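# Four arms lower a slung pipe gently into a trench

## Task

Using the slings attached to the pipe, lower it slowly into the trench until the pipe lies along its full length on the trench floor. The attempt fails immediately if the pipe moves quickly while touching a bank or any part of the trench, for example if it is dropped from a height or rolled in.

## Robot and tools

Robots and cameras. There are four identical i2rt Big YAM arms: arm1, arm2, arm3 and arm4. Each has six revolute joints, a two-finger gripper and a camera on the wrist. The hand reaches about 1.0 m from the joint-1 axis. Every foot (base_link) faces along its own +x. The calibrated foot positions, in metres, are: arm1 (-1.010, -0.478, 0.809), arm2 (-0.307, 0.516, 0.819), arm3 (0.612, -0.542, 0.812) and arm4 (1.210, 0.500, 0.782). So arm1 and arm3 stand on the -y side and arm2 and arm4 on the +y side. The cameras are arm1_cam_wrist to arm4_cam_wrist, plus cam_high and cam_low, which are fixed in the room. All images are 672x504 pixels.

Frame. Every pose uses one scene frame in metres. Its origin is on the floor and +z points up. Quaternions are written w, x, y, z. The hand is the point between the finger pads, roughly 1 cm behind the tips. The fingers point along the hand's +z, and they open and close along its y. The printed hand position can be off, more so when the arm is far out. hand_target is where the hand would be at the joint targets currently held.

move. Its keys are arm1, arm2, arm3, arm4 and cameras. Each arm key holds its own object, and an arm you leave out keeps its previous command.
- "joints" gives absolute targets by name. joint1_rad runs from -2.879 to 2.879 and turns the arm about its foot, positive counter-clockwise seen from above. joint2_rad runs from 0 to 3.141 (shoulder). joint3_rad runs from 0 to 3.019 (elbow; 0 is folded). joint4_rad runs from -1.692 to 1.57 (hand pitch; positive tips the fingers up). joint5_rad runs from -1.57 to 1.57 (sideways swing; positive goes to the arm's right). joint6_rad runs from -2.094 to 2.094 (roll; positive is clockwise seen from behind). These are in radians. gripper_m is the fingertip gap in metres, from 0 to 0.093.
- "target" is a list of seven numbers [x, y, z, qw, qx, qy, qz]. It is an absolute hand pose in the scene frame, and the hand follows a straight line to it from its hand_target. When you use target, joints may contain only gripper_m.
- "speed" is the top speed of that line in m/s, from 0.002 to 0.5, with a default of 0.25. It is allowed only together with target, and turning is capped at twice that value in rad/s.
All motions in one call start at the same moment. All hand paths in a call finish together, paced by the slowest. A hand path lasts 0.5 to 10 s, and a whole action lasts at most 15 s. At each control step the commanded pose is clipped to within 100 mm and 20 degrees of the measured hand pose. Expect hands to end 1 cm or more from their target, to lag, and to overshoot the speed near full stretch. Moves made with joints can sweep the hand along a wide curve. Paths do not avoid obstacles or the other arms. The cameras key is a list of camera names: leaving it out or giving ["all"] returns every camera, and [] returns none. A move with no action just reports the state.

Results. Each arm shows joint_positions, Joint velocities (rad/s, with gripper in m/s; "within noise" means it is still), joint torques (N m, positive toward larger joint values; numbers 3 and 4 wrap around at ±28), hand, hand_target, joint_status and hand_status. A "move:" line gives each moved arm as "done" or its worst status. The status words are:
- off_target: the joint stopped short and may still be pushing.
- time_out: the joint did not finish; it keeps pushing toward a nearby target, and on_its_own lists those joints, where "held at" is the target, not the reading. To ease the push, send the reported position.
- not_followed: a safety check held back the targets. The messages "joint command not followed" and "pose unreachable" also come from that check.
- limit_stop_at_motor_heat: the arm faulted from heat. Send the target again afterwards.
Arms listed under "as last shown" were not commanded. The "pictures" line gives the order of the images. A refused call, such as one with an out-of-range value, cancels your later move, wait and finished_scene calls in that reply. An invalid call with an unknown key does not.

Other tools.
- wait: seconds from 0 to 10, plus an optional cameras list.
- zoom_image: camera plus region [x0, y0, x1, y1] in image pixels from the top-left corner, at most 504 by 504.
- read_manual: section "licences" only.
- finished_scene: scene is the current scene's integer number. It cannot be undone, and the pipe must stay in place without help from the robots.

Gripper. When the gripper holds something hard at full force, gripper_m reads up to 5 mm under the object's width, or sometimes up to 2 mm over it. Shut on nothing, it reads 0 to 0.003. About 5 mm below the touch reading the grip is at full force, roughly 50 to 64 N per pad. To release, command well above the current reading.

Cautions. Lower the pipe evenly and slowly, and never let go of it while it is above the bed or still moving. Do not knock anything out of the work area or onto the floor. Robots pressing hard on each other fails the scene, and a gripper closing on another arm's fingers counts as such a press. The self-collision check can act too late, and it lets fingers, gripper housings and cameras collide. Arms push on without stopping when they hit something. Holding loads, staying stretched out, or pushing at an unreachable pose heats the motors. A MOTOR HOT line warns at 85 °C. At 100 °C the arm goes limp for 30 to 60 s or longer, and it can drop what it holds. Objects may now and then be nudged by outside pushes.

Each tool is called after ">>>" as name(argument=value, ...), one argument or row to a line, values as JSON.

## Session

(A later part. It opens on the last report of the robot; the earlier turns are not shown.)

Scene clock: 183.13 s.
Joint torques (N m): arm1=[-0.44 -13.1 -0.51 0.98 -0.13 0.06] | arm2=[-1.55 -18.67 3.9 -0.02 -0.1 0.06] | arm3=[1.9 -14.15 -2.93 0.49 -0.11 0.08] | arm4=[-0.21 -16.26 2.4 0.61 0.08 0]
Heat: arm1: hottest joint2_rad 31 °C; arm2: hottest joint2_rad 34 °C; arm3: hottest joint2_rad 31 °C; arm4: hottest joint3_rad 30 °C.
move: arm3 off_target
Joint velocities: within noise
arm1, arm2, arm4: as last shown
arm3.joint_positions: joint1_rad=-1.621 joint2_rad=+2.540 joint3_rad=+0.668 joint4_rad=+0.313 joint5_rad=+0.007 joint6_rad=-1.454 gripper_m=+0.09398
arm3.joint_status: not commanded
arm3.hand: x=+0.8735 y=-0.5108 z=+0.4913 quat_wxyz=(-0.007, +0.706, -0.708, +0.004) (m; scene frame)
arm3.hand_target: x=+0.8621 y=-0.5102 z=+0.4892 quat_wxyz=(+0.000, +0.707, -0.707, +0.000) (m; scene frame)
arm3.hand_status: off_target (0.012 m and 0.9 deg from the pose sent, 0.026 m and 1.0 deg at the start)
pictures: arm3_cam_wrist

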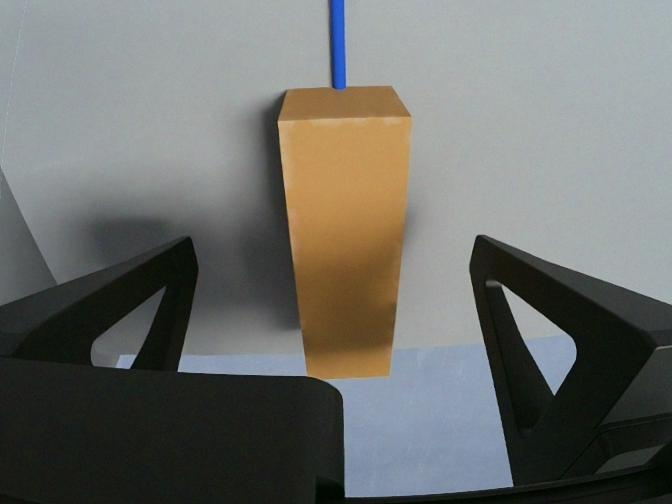

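>>> move(
  arm1={"joints": {"gripper_m": 0.02}},
  arm2={"joints": {"gripper_m": 0.02}},
  arm3={"joints": {"gripper_m": 0.02}},
  arm4={"joints": {"gripper_m": 0.02}},
)

Scene clock: 187.53 s.
Joint torques (N m): arm1=[-0.03 -13.22 -0.55 1.13 -0.1 0.06] | arm2=[-1.67 -18.61 3.9 -0.03 -0.1 0.07] | arm3=[1.96 -14.21 -2.92 0.39 -0.14 0.08] | arm4=[-0.21 -16.15 1.98 0.44 0 0.01]
Heat: arm1: hottest joint2_rad 31 °C; arm2: hottest joint2_rad 34 °C; arm3: hottest joint2_rad 31 °C; arm4: hottest joint3_rad 30 °C.
move: arm1 done; arm2 done; arm3 off_target; arm4 done
Joint velocities: within noise
arm1.joint_positions: joint1_rad=-1.431 joint2_rad=+2.482 joint3_rad=+0.842 joint4_rad=+0.072 joint5_rad=-0.008 joint6_rad=-1.616 gripper_m=+0.02010
arm1.joint_status: all done
arm1.hand: x=-0.6691 y=-0.4929 z=+0.4957 quat_wxyz=(-0.006, +0.710, -0.704, +0.006) (m; scene frame)
arm1.hand_target: x=-0.6801 y=-0.4930 z=+0.4874 quat_wxyz=(+0.000, +0.707, -0.707, +0.000) (m; scene frame)
arm1.hand_status: not commanded
arm2.joint_positions: joint1_rad=-0.983 joint2_rad=+2.526 joint3_rad=+1.152 joint4_rad=-0.236 joint5_rad=+0.013 joint6_rad=-1.052 gripper_m=+0.02008
arm2.joint_status: all done
arm2.hand: x=-0.6854 y=+0.2942 z=+0.4973 quat_wxyz=(-0.004, -0.704, -0.710, -0.014) (m; scene frame)
arm2.hand_target: x=-0.6999 y=+0.2931 z=+0.4983 quat_wxyz=(+0.000, -0.707, -0.707, +0.000) (m; scene frame)
arm2.hand_status: not commanded
arm3.joint_positions: joint1_rad=-1.620 joint2_rad=+2.540 joint3_rad=+0.668 joint4_rad=+0.315 joint5_rad=+0.007 joint6_rad=-1.452 gripper_m=+0.03284
arm3.joint_status: gripper_m off_target (ended at +0.03287, target +0.02000)
arm3.hand: x=+0.8742 y=-0.5107 z=+0.4913 quat_wxyz=(-0.008, +0.706, -0.708, +0.005) (m; scene frame)
arm3.hand_target: x=+0.8620 y=-0.5102 z=+0.4892 quat_wxyz=(+0.000, +0.707, -0.707, +0.000) (m; scene frame)
arm3.hand_status: not commanded
arm4.joint_positions: joint1_rad=-1.082 joint2_rad=+2.391 joint3_rad=+0.974 joint4_rad=-0.171 joint5_rad=+0.005 joint6_rad=-1.012 gripper_m=+0.02011
arm4.joint_status: all done
arm4.hand: x=+0.8706 y=+0.2898 z=+0.4968 quat_wxyz=(-0.002, -0.709, -0.706, -0.009) (m; scene frame)
arm4.hand_target: x=+0.8620 y=+0.2880 z=+0.4983 quat_wxyz=(+0.000, -0.707, -0.707, +0.000) (m; scene frame)
arm4.hand_status: not commanded
pictures: arm1_cam_wrist, arm2_cam_wrist, arm3_cam_wrist, arm4_cam_wrist, cam_high, cam_low

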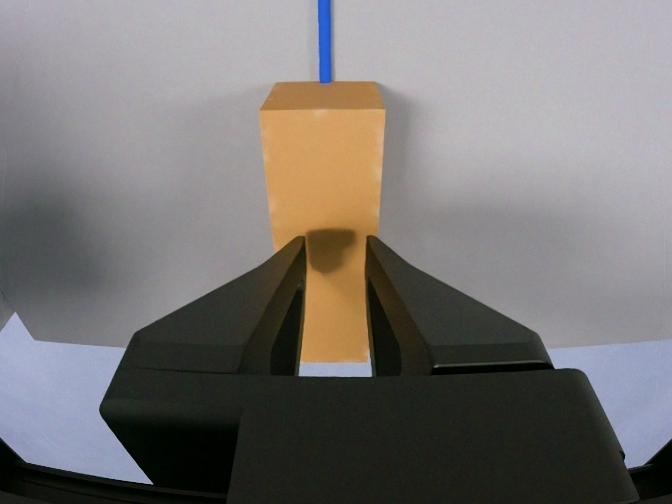

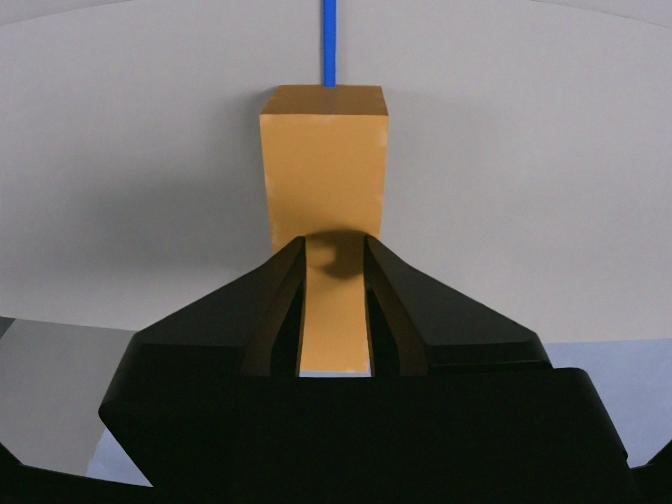

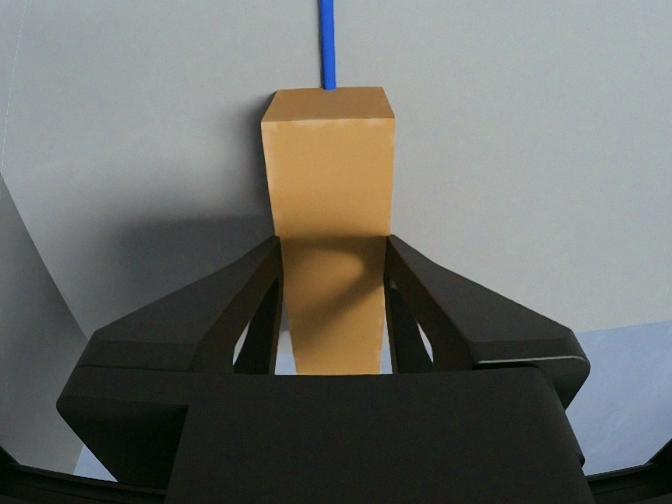

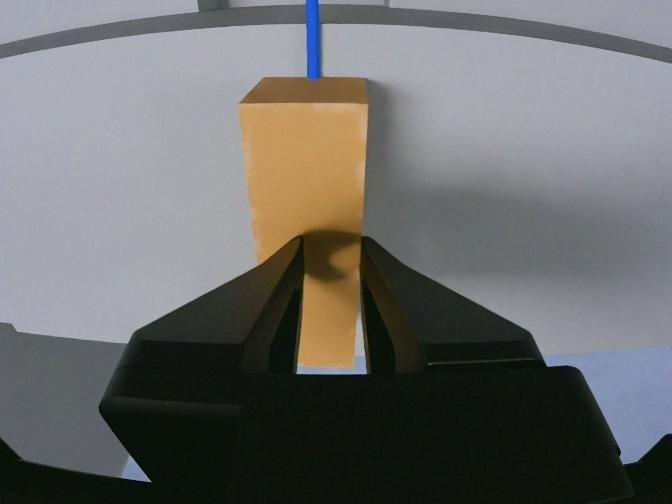

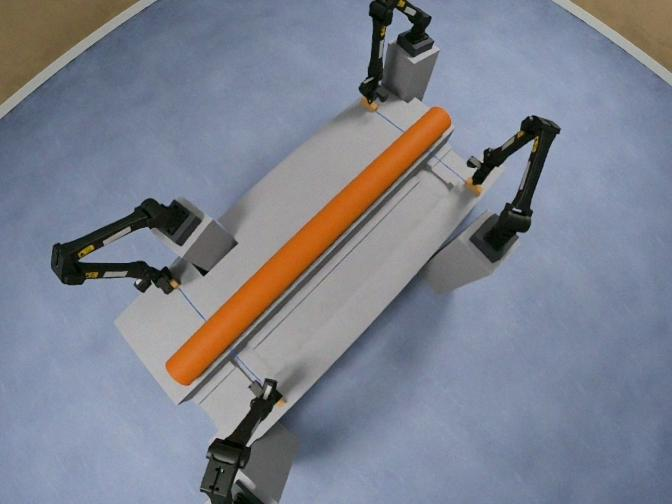

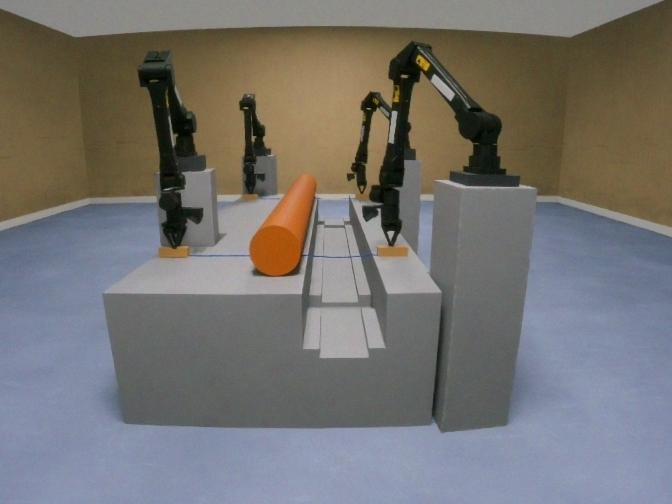

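>>> move(
  arm1={"joints": {"gripper_m": 0.093}},
  arm2={"joints": {"gripper_m": 0.093}},
  arm3={"joints": {"gripper_m": 0.093}},
  arm4={"joints": {"gripper_m": 0.093}},
  cameras=[],
)

>>> move(
  arm1={"target": [-0.684, -0.495, 0.460, 0, 0.7071, -0.7071, 0], "speed": 0.08},
  arm2={"target": [-0.696, 0.296, 0.469, 0, 0.7071, 0.7071, 0], "speed": 0.08},
  arm3={"target": [0.862, -0.513, 0.466, 0, 0.7071, -0.7071, 0], "speed": 0.08},
  arm4={"target": [0.866, 0.289, 0.469, 0, 0.7071, 0.7071, 0], "speed": 0.08},
)

Scene clock: 202.30 s.
Joint torques (N m): arm1=[-0.21 -12.63 -0.58 1.14 -0.13 0.03] | arm2=[-1.61 -18.61 3.9 -0.02 -0.1 0.07] | arm3=[1.9 -14.1 -2.92 0.36 -0.14 0.08] | arm4=[-0.26 -16.15 1.96 0.5 0.01 0.01]
Heat: arm1: hottest joint2_rad 32 °C; arm2: hottest joint2_rad 35 °C; arm3: hottest joint2_rad 30 °C; arm4: hottest joint3_rad 30 °C.
move: arm1 done; arm2 done; arm3 done; arm4 done
Joint velocities: within noise
arm1.joint_positions: joint1_rad=-1.431 joint2_rad=+2.482 joint3_rad=+0.842 joint4_rad=+0.072 joint5_rad=-0.008 joint6_rad=-1.616 gripper_m=+0.09290
arm1.joint_status: all done
arm1.hand: x=-0.6691 y=-0.4929 z=+0.4957 quat_wxyz=(-0.006, +0.710, -0.704, +0.006) (m; scene frame)
arm1.hand_target: x=-0.6801 y=-0.4930 z=+0.4874 quat_wxyz=(+0.000, +0.707, -0.707, +0.000) (m; scene frame)
arm1.hand_status: not commanded
arm2.joint_positions: joint1_rad=-0.983 joint2_rad=+2.526 joint3_rad=+1.152 joint4_rad=-0.236 joint5_rad=+0.013 joint6_rad=-1.052 gripper_m=+0.09292
arm2.joint_status: all done
arm2.hand: x=-0.6854 y=+0.2942 z=+0.4973 quat_wxyz=(-0.004, -0.704, -0.710, -0.014) (m; scene frame)
arm2.hand_target: x=-0.6999 y=+0.2931 z=+0.4983 quat_wxyz=(+0.000, -0.707, -0.707, +0.000) (m; scene frame)
arm2.hand_status: not commanded
arm3.joint_positions: joint1_rad=-1.620 joint2_rad=+2.540 joint3_rad=+0.668 joint4_rad=+0.315 joint5_rad=+0.007 joint6_rad=-1.452 gripper_m=+0.09293
arm3.joint_status: all done
arm3.hand: x=+0.8742 y=-0.5106 z=+0.4913 quat_wxyz=(-0.008, +0.706, -0.708, +0.005) (m; scene frame)
arm3.hand_target: x=+0.8620 y=-0.5101 z=+0.4892 quat_wxyz=(+0.000, +0.707, -0.707, +0.000) (m; scene frame)
arm3.hand_status: not commanded
arm4.joint_positions: joint1_rad=-1.082 joint2_rad=+2.391 joint3_rad=+0.974 joint4_rad=-0.171 joint5_rad=+0.005 joint6_rad=-1.012 gripper_m=+0.09289
arm4.joint_status: all done
arm4.hand: x=+0.8706 y=+0.2898 z=+0.4968 quat_wxyz=(-0.002, -0.709, -0.706, -0.009) (m; scene frame)
arm4.hand_target: x=+0.8620 y=+0.2880 z=+0.4983 quat_wxyz=(+0.000, -0.707, -0.707, +0.000) (m; scene frame)
arm4.hand_status: not commanded
pictures: none
No camera images: "cameras" was empty.

Scene clock: 203.27 s.
Joint torques (N m): arm1=[-1.2 -13.8 -0.35 0.96 -0.11 0.02] | arm2=[-1.85 -18.37 3.49 0.08 -0.1 0.07] | arm3=[0.97 -14.39 -2.24 0.44 -0.14 -0.07] | arm4=[0.09 -16.15 1.98 0.66 -0.01 0.04]
Heat: arm1: hottest joint2_rad 32 °C; arm2: hottest joint2_rad 35 °C; arm3: hottest joint2_rad 30 °C; arm4: hottest joint3_rad 30 °C.
move: arm1 done; arm2 off_target; arm3 done; arm4 off_target
Joint velocities: within noise
arm1.joint_positions: joint1_rad=-1.431 joint2_rad=+2.569 joint3_rad=+0.869 joint4_rad=+0.117 joint5_rad=-0.008 joint6_rad=-1.616 gripper_m=+0.09290
arm1.joint_status: not commanded
arm1.hand: x=-0.6808 y=-0.4927 z=+0.4674 quat_wxyz=(-0.001, +0.710, -0.704, +0.001) (m; scene frame)
arm1.hand_target: x=-0.6842 y=-0.4949 z=+0.4602 quat_wxyz=(+0.000, +0.707, -0.707, +0.000) (m; scene frame)
arm1.hand_status: done (0.008 m and 0.5 deg from the pose sent, 0.039 m and 1.1 deg at the start)
arm2.joint_positions: joint1_rad=-0.984 joint2_rad=+2.595 joint3_rad=+1.183 joint4_rad=-0.194 joint5_rad=+0.013 joint6_rad=-1.054 gripper_m=+0.09292
arm2.joint_status: not commanded
arm2.hand: x=-0.6828 y=+0.2957 z=+0.4702 quat_wxyz=(-0.004, -0.704, -0.710, -0.012) (m; scene frame)
arm2.hand_target: x=-0.6959 y=+0.2962 z=+0.4693 quat_wxyz=(+0.000, -0.707, -0.707, +0.000) (m; scene frame)
arm2.hand_status: off_target (0.013 m and 1.5 deg from the pose sent, 0.030 m and 1.7 deg at the start)
arm3.joint_positions: joint1_rad=-1.620 joint2_rad=+2.618 joint3_rad=+0.698 joint4_rad=+0.344 joint5_rad=+0.007 joint6_rad=-1.452 gripper_m=+0.09293
arm3.joint_status: not commanded
arm3.hand: x=+0.8634 y=-0.5117 z=+0.4692 quat_wxyz=(+0.000, +0.706, -0.708, -0.001) (m; scene frame)
arm3.hand_target: x=+0.8619 y=-0.5129 z=+0.4661 quat_wxyz=(+0.000, +0.707, -0.707, +0.000) (m; scene frame)
arm3.hand_status: done (0.004 m and 0.2 deg from the pose sent, 0.028 m and 1.1 deg at the start)
arm4.joint_positions: joint1_rad=-1.082 joint2_rad=+2.470 joint3_rad=+0.997 joint4_rad=-0.124 joint5_rad=+0.005 joint6_rad=-1.012 gripper_m=+0.09289
arm4.joint_status: not commanded
arm4.hand: x=+0.8772 y=+0.2937 z=+0.4682 quat_wxyz=(-0.003, -0.709, -0.706, -0.013) (m; scene frame)
arm4.hand_target: x=+0.8661 y=+0.2891 z=+0.4692 quat_wxyz=(+0.000, -0.707, -0.707, +0.000) (m; scene frame)
arm4.hand_status: off_target (0.012 m and 1.6 deg from the pose sent, 0.028 m and 1.2 deg at the start)
pictures: arm1_cam_wrist, arm2_cam_wrist, arm3_cam_wrist, arm4_cam_wrist, cam_high, cam_low

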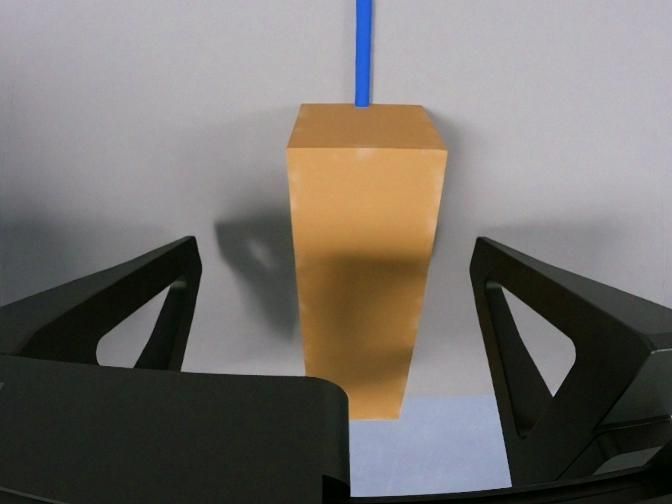

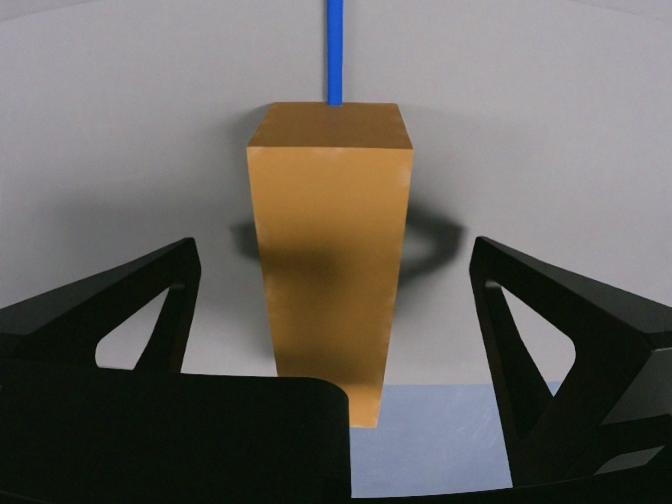

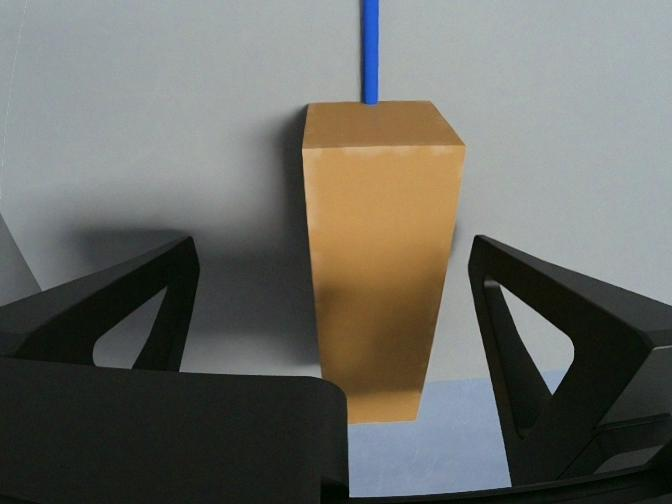

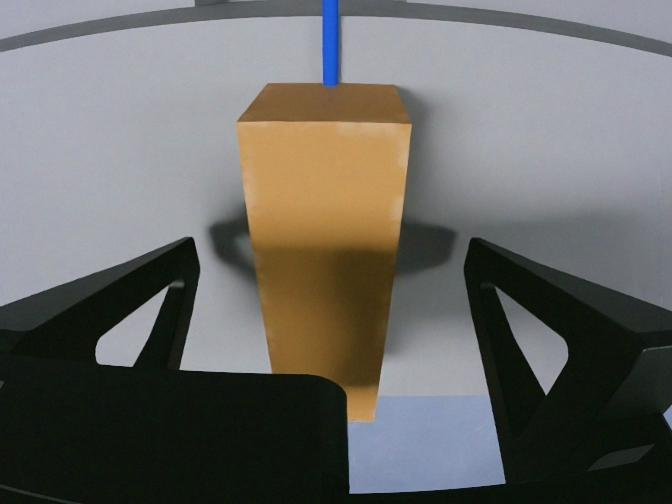

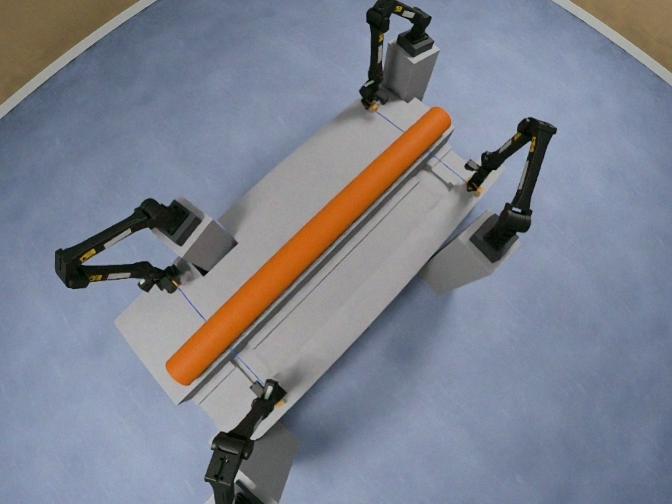

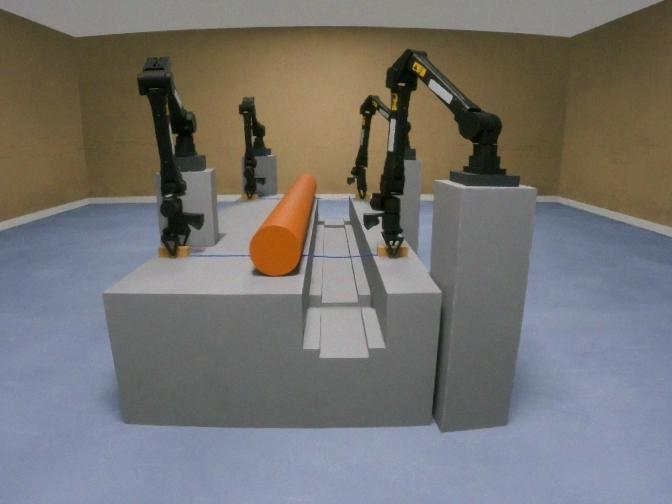

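>>> move(
  arm1={"joints": {"gripper_m": 0.02}},
  arm2={"joints": {"gripper_m": 0.02}},
  arm3={"joints": {"gripper_m": 0.02}},
  arm4={"joints": {"gripper_m": 0.02}},
)

Scene clock: 206.77 s.
Joint torques (N m): arm1=[-0.73 -13.45 -0.57 1.02 -0.11 0] | arm2=[-1.73 -18.32 3.36 -0.02 -0.1 0.06] | arm3=[0.85 -14.33 -2.36 0.29 -0.17 -0.03] | arm4=[0.03 -16.09 1.78 0.65 -0.01 0.05]
Heat: arm1: hottest joint2_rad 32 °C; arm2: hottest joint2_rad 35 °C; arm3: hottest joint2_rad 30 °C; arm4: hottest joint3_rad 30 °C.
move: arm1 off_target; arm2 off_target; arm3 off_target; arm4 off_target
Joint velocities: within noise
arm1.joint_positions: joint1_rad=-1.431 joint2_rad=+2.569 joint3_rad=+0.870 joint4_rad=+0.119 joint5_rad=-0.008 joint6_rad=-1.616 gripper_m=+0.03396
arm1.joint_status: gripper_m off_target (ended at +0.03399, target +0.02000)
arm1.hand: x=-0.6797 y=-0.4928 z=+0.4673 quat_wxyz=(-0.002, +0.710, -0.704, +0.002) (m; scene frame)
arm1.hand_target: x=-0.6841 y=-0.4949 z=+0.4602 quat_wxyz=(+0.000, +0.707, -0.707, +0.000) (m; scene frame)
arm1.hand_status: not commanded
arm2.joint_positions: joint1_rad=-0.984 joint2_rad=+2.595 joint3_rad=+1.184 joint4_rad=-0.192 joint5_rad=+0.013 joint6_rad=-1.055 gripper_m=+0.03451
arm2.joint_status: gripper_m off_target (ended at +0.03454, target +0.02000)
arm2.hand: x=-0.6838 y=+0.2951 z=+0.4703 quat_wxyz=(-0.003, -0.704, -0.710, -0.011) (m; scene frame)
arm2.hand_target: x=-0.6958 y=+0.2962 z=+0.4692 quat_wxyz=(+0.000, -0.707, -0.707, +0.000) (m; scene frame)
arm2.hand_status: not commanded
arm3.joint_positions: joint1_rad=-1.620 joint2_rad=+2.618 joint3_rad=+0.700 joint4_rad=+0.347 joint5_rad=+0.008 joint6_rad=-1.453 gripper_m=+0.03486
arm3.joint_status: gripper_m off_target (ended at +0.03489, target +0.02000)
arm3.hand: x=+0.8654 y=-0.5116 z=+0.4690 quat_wxyz=(-0.002, +0.707, -0.708, +0.001) (m; scene frame)
arm3.hand_target: x=+0.8619 y=-0.5130 z=+0.4661 quat_wxyz=(+0.000, +0.707, -0.707, +0.000) (m; scene frame)
arm3.hand_status: not commanded
arm4.joint_positions: joint1_rad=-1.082 joint2_rad=+2.470 joint3_rad=+0.999 joint4_rad=-0.123 joint5_rad=+0.005 joint6_rad=-1.012 gripper_m=+0.03486
arm4.joint_status: gripper_m off_target (ended at +0.03489, target +0.02000)
arm4.hand: x=+0.8764 y=+0.2933 z=+0.4683 quat_wxyz=(-0.003, -0.709, -0.706, -0.013) (m; scene frame)
arm4.hand_target: x=+0.8662 y=+0.2892 z=+0.4691 quat_wxyz=(+0.000, -0.707, -0.707, +0.000) (m; scene frame)
arm4.hand_status: not commanded
pictures: arm1_cam_wrist, arm2_cam_wrist, arm3_cam_wrist, arm4_cam_wrist, cam_high, cam_low

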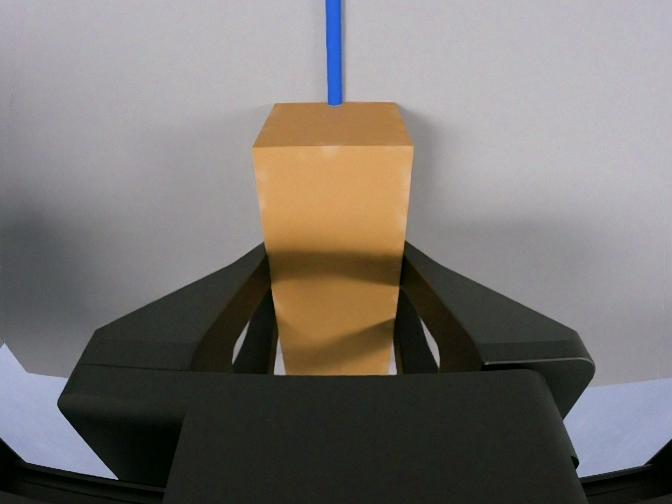

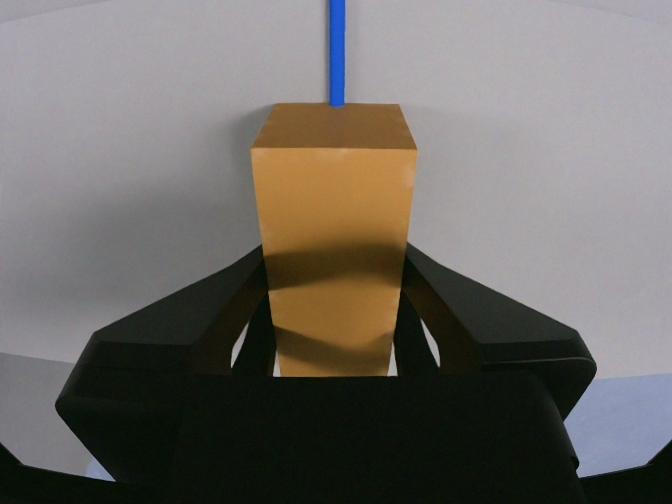

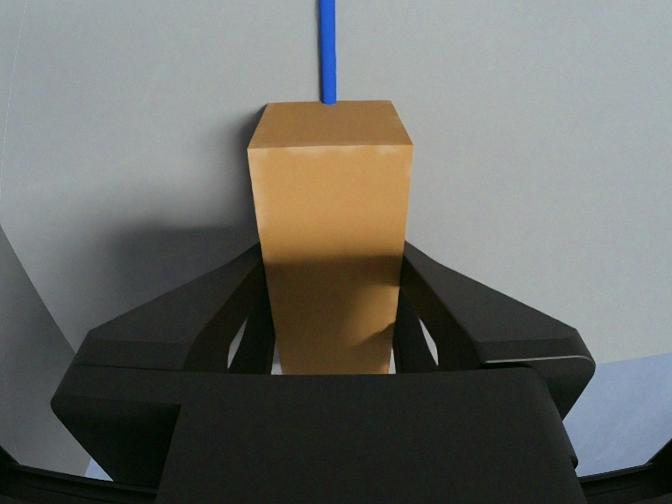

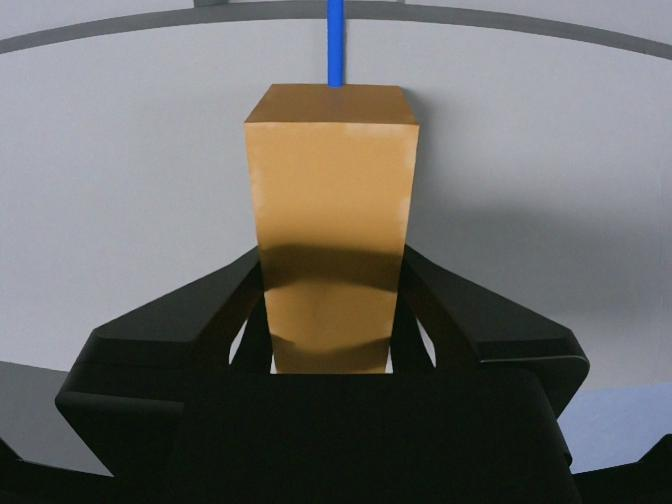

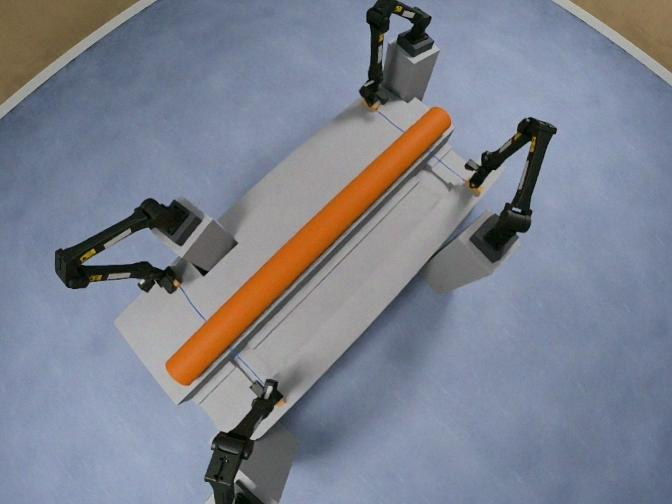

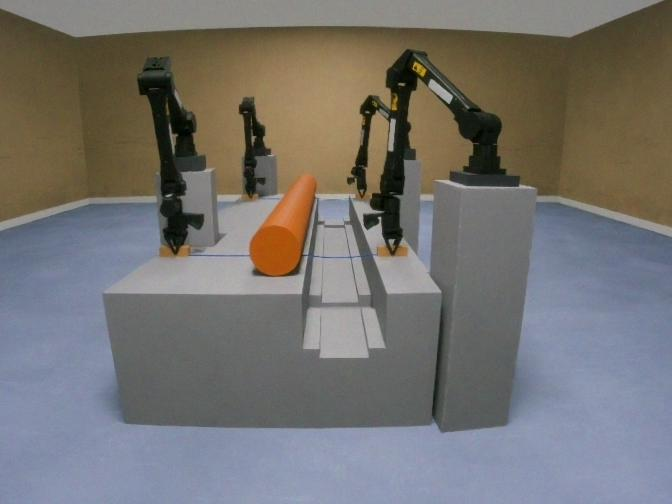

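>>> move(
  arm1={"target": [-0.682, -0.32, 0.73, 0, 0.7071, -0.7071, 0], "speed": 0.12},
  arm2={"target": [-0.688, 0.10, 0.73, 0, 0.7071, 0.7071, 0], "speed": 0.12},
  arm3={"target": [0.868, -0.32, 0.73, 0, 0.7071, -0.7071, 0], "speed": 0.12},
  arm4={"target": [0.872, 0.10, 0.73, 0, 0.7071, 0.7071, 0], "speed": 0.12},
)

Scene clock: 239.67 s.
Joint torques (N m): arm1=[-0.26 -14.1 6.43 0.05 -0.09 0.09] | arm2=[0.21 -21.83 10.81 -0.95 -0.16 0.21] | arm3=[1.61 -14.62 5.42 -0.35 -0.27 0.09] | arm4=[0.85 -19.78 8.73 -0.34 0 0.31]
Heat: arm1: hottest joint2_rad 32 °C; arm2: hottest joint2_rad 36 °C; arm3: hottest joint2_rad 31 °C; arm4: hottest joint3_rad 30 °C.
move: arm1 off_target; arm2 off_target; arm3 off_target; arm4 off_target
Joint velocities: within noise
arm1.joint_positions: joint1_rad=-0.951 joint2_rad=+1.782 joint3_rad=+0.731 joint4_rad=-0.554 joint5_rad=-0.014 joint6_rad=-1.133 gripper_m=+0.03396
arm1.joint_status: not commanded
arm1.hand: x=-0.6942 y=-0.3281 z=+0.7212 quat_wxyz=(+0.012, +0.708, -0.706, -0.004) (m; scene frame)
arm1.hand_target: x=-0.6823 y=-0.3201 z=+0.7300 quat_wxyz=(+0.000, +0.707, -0.707, +0.000) (m; scene frame)
arm1.hand_status: off_target (0.017 m and 1.5 deg from the pose sent, 0.314 m and 0.5 deg at the start)
arm2.joint_positions: joint1_rad=-0.688 joint2_rad=+2.165 joint3_rad=+1.360 joint4_rad=-0.821 joint5_rad=+0.010 joint6_rad=-0.747 gripper_m=+0.03451
arm2.joint_status: not commanded
arm2.hand: x=-0.6777 y=+0.1195 z=+0.7122 quat_wxyz=(+0.001, -0.708, -0.706, -0.021) (m; scene frame)
arm2.hand_target: x=-0.6874 y=+0.1005 z=+0.7304 quat_wxyz=(+0.000, -0.707, -0.707, +0.000) (m; scene frame)
arm2.hand_status: off_target (0.028 m and 2.4 deg from the pose sent, 0.325 m and 1.4 deg at the start)
arm3.joint_positions: joint1_rad=-1.023 joint2_rad=+1.747 joint3_rad=+0.662 joint4_rad=-0.518 joint5_rad=+0.007 joint6_rad=-0.860 gripper_m=+0.03485
arm3.joint_status: not commanded
arm3.hand: x=+0.8596 y=-0.3298 z=+0.7228 quat_wxyz=(+0.012, +0.708, -0.706, +0.000) (m; scene frame)
arm3.hand_target: x=+0.8679 y=-0.3200 z=+0.7301 quat_wxyz=(+0.000, +0.707, -0.707, +0.000) (m; scene frame)
arm3.hand_status: off_target (0.015 m and 1.3 deg from the pose sent, 0.324 m and 0.3 deg at the start)
arm4.joint_positions: joint1_rad=-0.772 joint2_rad=+2.013 joint3_rad=+1.215 joint4_rad=-0.829 joint5_rad=+0.005 joint6_rad=-0.713 gripper_m=+0.03486
arm4.joint_status: not commanded
arm4.hand: x=+0.8857 y=+0.1210 z=+0.7066 quat_wxyz=(+0.002, -0.704, -0.710, -0.028) (m; scene frame)
arm4.hand_target: x=+0.8727 y=+0.1008 z=+0.7304 quat_wxyz=(+0.000, -0.707, -0.707, +0.000) (m; scene frame)
arm4.hand_status: off_target (0.034 m and 3.2 deg from the pose sent, 0.325 m and 1.5 deg at the start)
pictures: arm1_cam_wrist, arm2_cam_wrist, arm3_cam_wrist, arm4_cam_wrist, cam_high, cam_low

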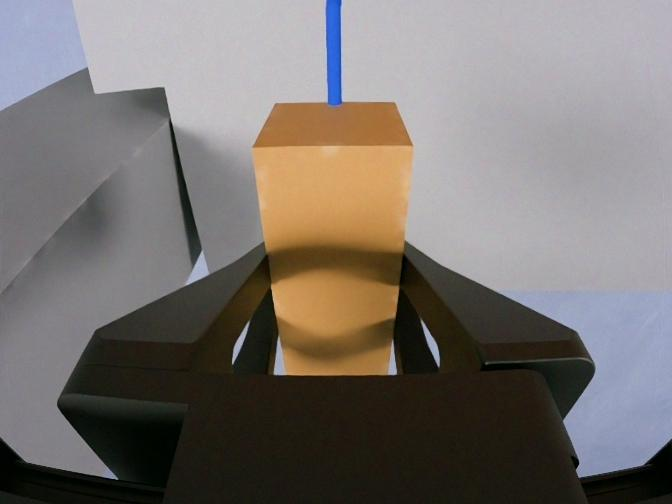

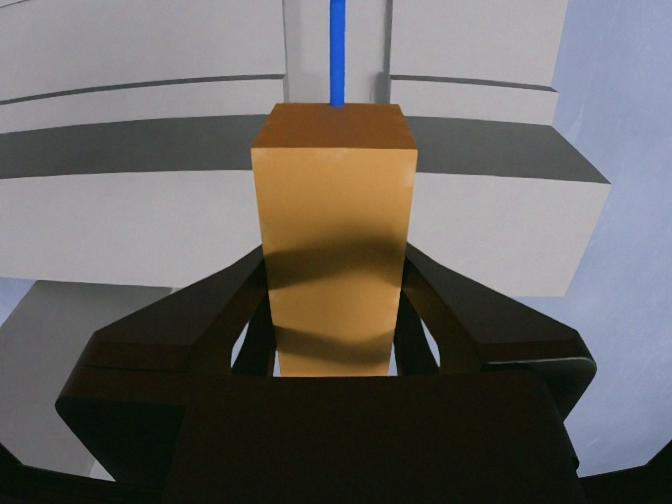

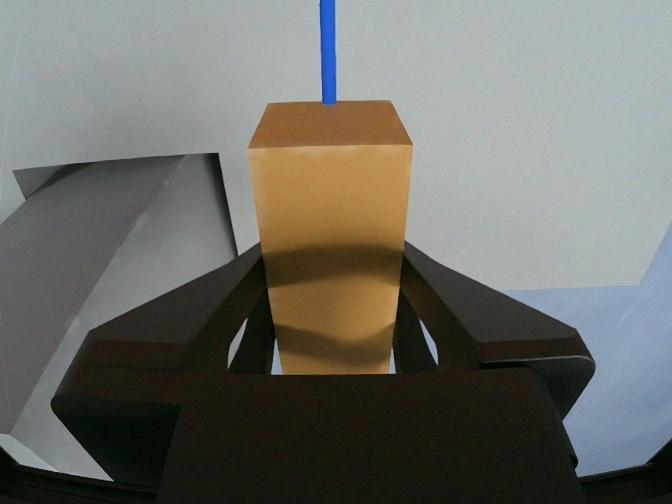

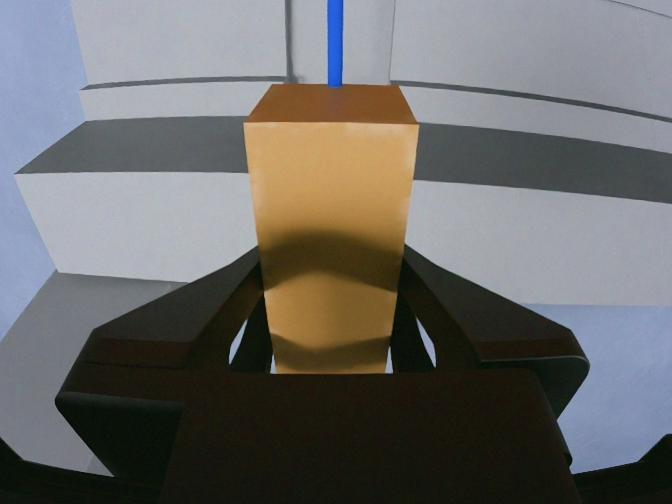

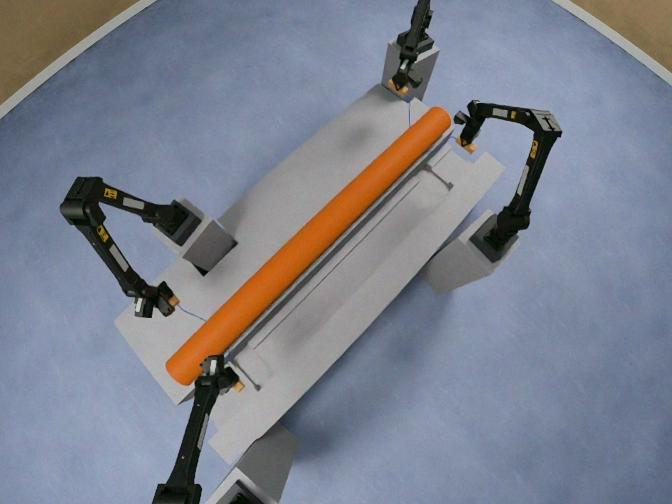

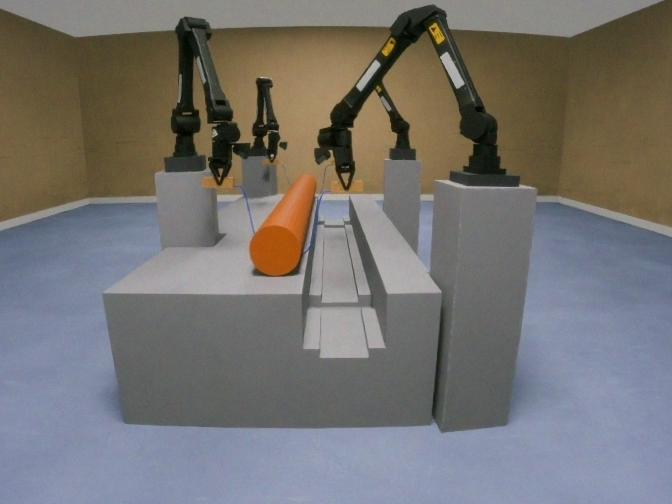

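>>> zoom_image(
  camera="cam_low",
  region=[140, 120, 460, 360],
)

>>> zoom_image(
  camera="cam_high",
  region=[340, 60, 520, 200],
)

Scaled by 1.575.

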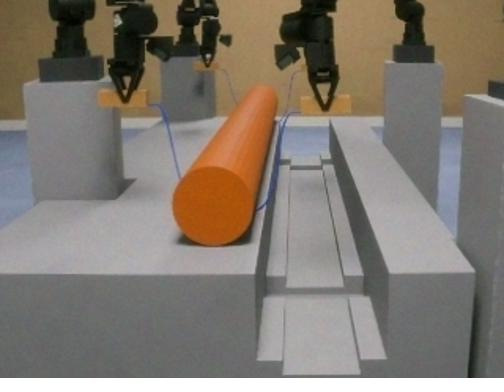

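Scaled by 2.800.

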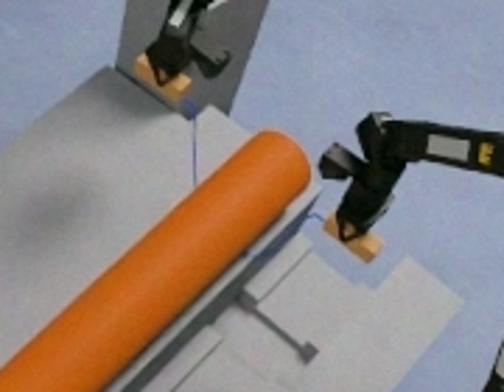

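>>> move(
  arm1={"target": [-0.682, -0.305, 0.775, 0, 0.7071, -0.7071, 0], "speed": 0.05},
  arm2={"target": [-0.688, 0.075, 0.785, 0, 0.7071, 0.7071, 0], "speed": 0.05},
  arm3={"target": [0.868, -0.305, 0.775, 0, 0.7071, -0.7071, 0], "speed": 0.05},
  arm4={"target": [0.872, 0.075, 0.79, 0, 0.7071, 0.7071, 0], "speed": 0.05},
)

>>> zoom_image(
  camera="cam_low",
  region=[140, 120, 460, 360],
)

Scene clock: 249.53 s.
Joint torques (N m): arm1=[-0.21 -17.2 7.87 -0.69 -0.11 -0.07] | arm2=[0.32 -23.3 12.82 -1.05 -0.17 0.18] | arm3=[1.49 -18.32 7.17 -0.87 -0.27 -0.01] | arm4=[0.56 -22.36 11.22 -0.65 -0.03 0.21]
Heat: arm1: hottest joint2_rad 32 °C; arm2: hottest joint2_rad 37 °C; arm3: hottest joint2_rad 31 °C; arm4: hottest joint3_rad 31 °C.
move: arm1 off_target; arm2 off_target; arm3 off_target; arm4 off_target
Joint velocities: within noise
arm1.joint_positions: joint1_rad=-0.908 joint2_rad=+1.728 joint3_rad=+0.753 joint4_rad=-0.671 joint5_rad=-0.014 joint6_rad=-1.085 gripper_m=+0.03396
arm1.joint_status: not commanded
arm1.hand: x=-0.7055 y=-0.3167 z=+0.7444 quat_wxyz=(+0.032, +0.706, -0.708, -0.009) (m; scene frame)
arm1.hand_target: x=-0.6829 y=-0.3054 z=+0.7740 quat_wxyz=(+0.000, +0.707, -0.707, +0.000) (m; scene frame)
arm1.hand_status: off_target (0.040 m and 3.8 deg from the pose sent, 0.060 m and 1.4 deg at the start)
arm2.joint_positions: joint1_rad=-0.660 joint2_rad=+2.126 joint3_rad=+1.433 joint4_rad=-0.959 joint5_rad=+0.010 joint6_rad=-0.716 gripper_m=+0.03451
arm2.joint_status: not commanded
arm2.hand: x=-0.6740 y=+0.1010 z=+0.7547 quat_wxyz=(+0.003, -0.708, -0.705, -0.034) (m; scene frame)
arm2.hand_target: x=-0.6869 y=+0.0762 z=+0.7857 quat_wxyz=(+0.000, -0.707, -0.707, +0.000) (m; scene frame)
arm2.hand_status: off_target (0.042 m and 3.9 deg from the pose sent, 0.086 m and 2.4 deg at the start)
arm3.joint_positions: joint1_rad=-0.989 joint2_rad=+1.684 joint3_rad=+0.694 joint4_rad=-0.661 joint5_rad=+0.007 joint6_rad=-0.819 gripper_m=+0.03485
arm3.joint_status: not commanded
arm3.hand: x=+0.8492 y=-0.3245 z=+0.7493 quat_wxyz=(+0.036, +0.705, -0.708, +0.000) (m; scene frame)
arm3.hand_target: x=+0.8674 y=-0.3056 z=+0.7744 quat_wxyz=(+0.000, +0.707, -0.707, +0.000) (m; scene frame)
arm3.hand_status: off_target (0.037 m and 4.2 deg from the pose sent, 0.059 m and 1.4 deg at the start)
arm4.joint_positions: joint1_rad=-0.739 joint2_rad=+1.979 joint3_rad=+1.288 joint4_rad=-0.980 joint5_rad=+0.006 joint6_rad=-0.676 gripper_m=+0.03487
arm4.joint_status: not commanded
arm4.hand: x=+0.8944 y=+0.1065 z=+0.7444 quat_wxyz=(+0.006, -0.705, -0.707, -0.050) (m; scene frame)
arm4.hand_target: x=+0.8740 y=+0.0774 z=+0.7907 quat_wxyz=(+0.000, -0.707, -0.707, +0.000) (m; scene frame)
arm4.hand_status: off_target (0.060 m and 5.8 deg from the pose sent, 0.096 m and 3.2 deg at the start)
pictures: arm1_cam_wrist, arm2_cam_wrist, arm3_cam_wrist, arm4_cam_wrist, cam_high, cam_low

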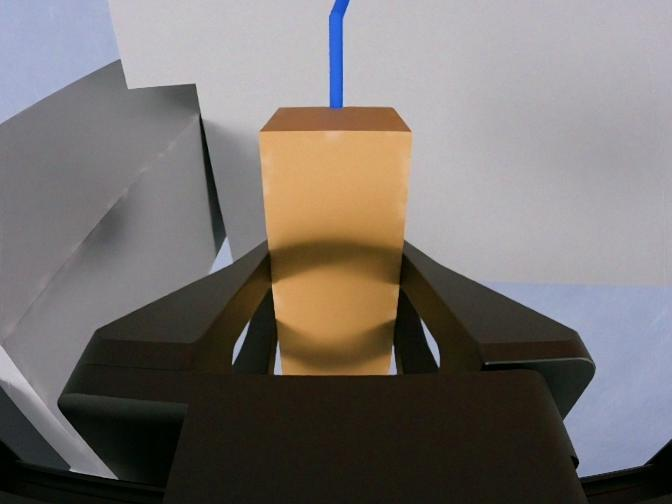

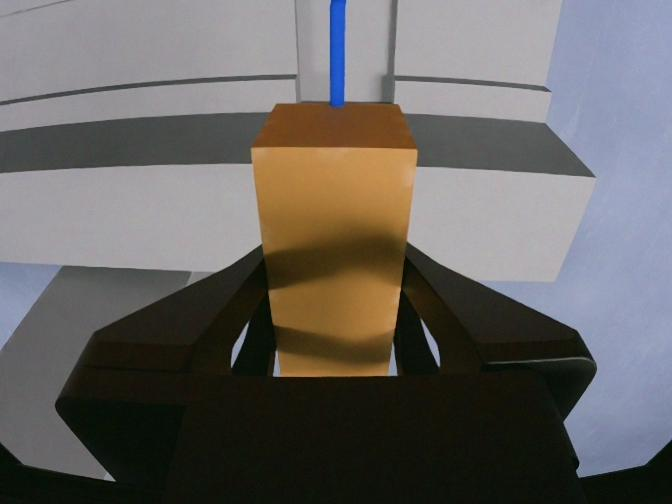

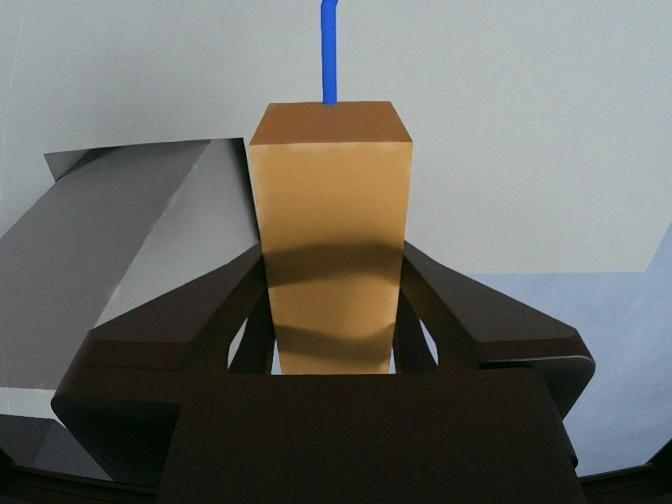

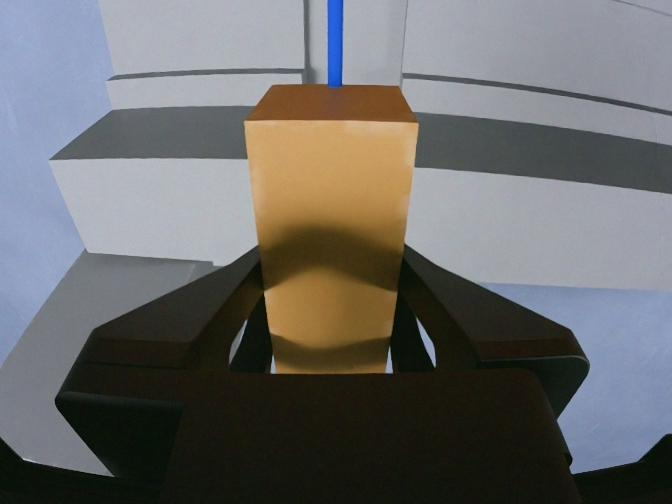

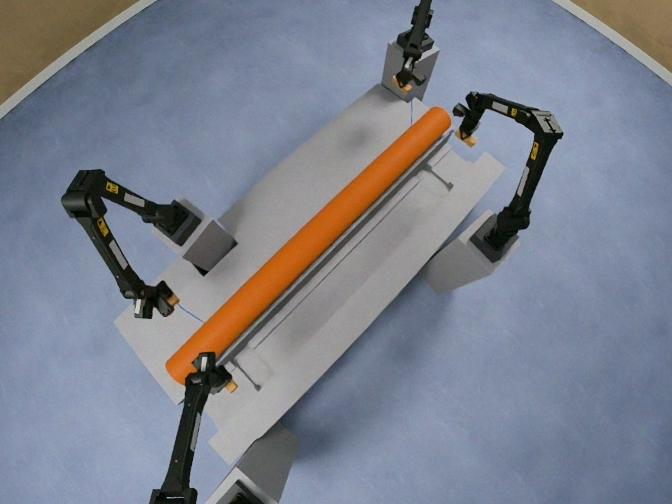

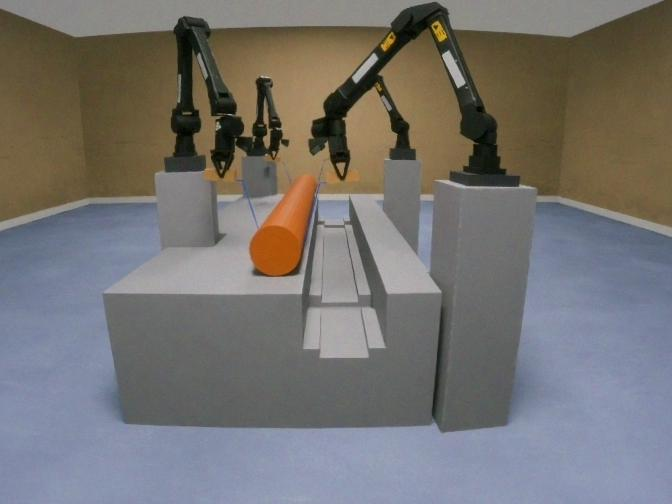

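Scaled by 1.575.

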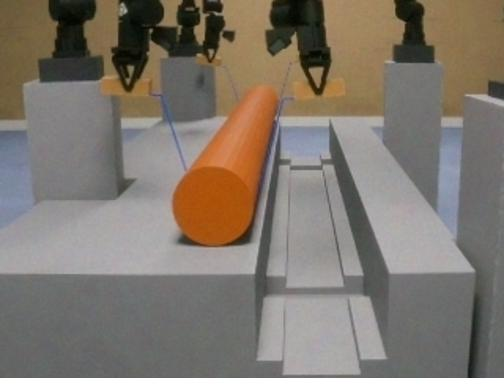

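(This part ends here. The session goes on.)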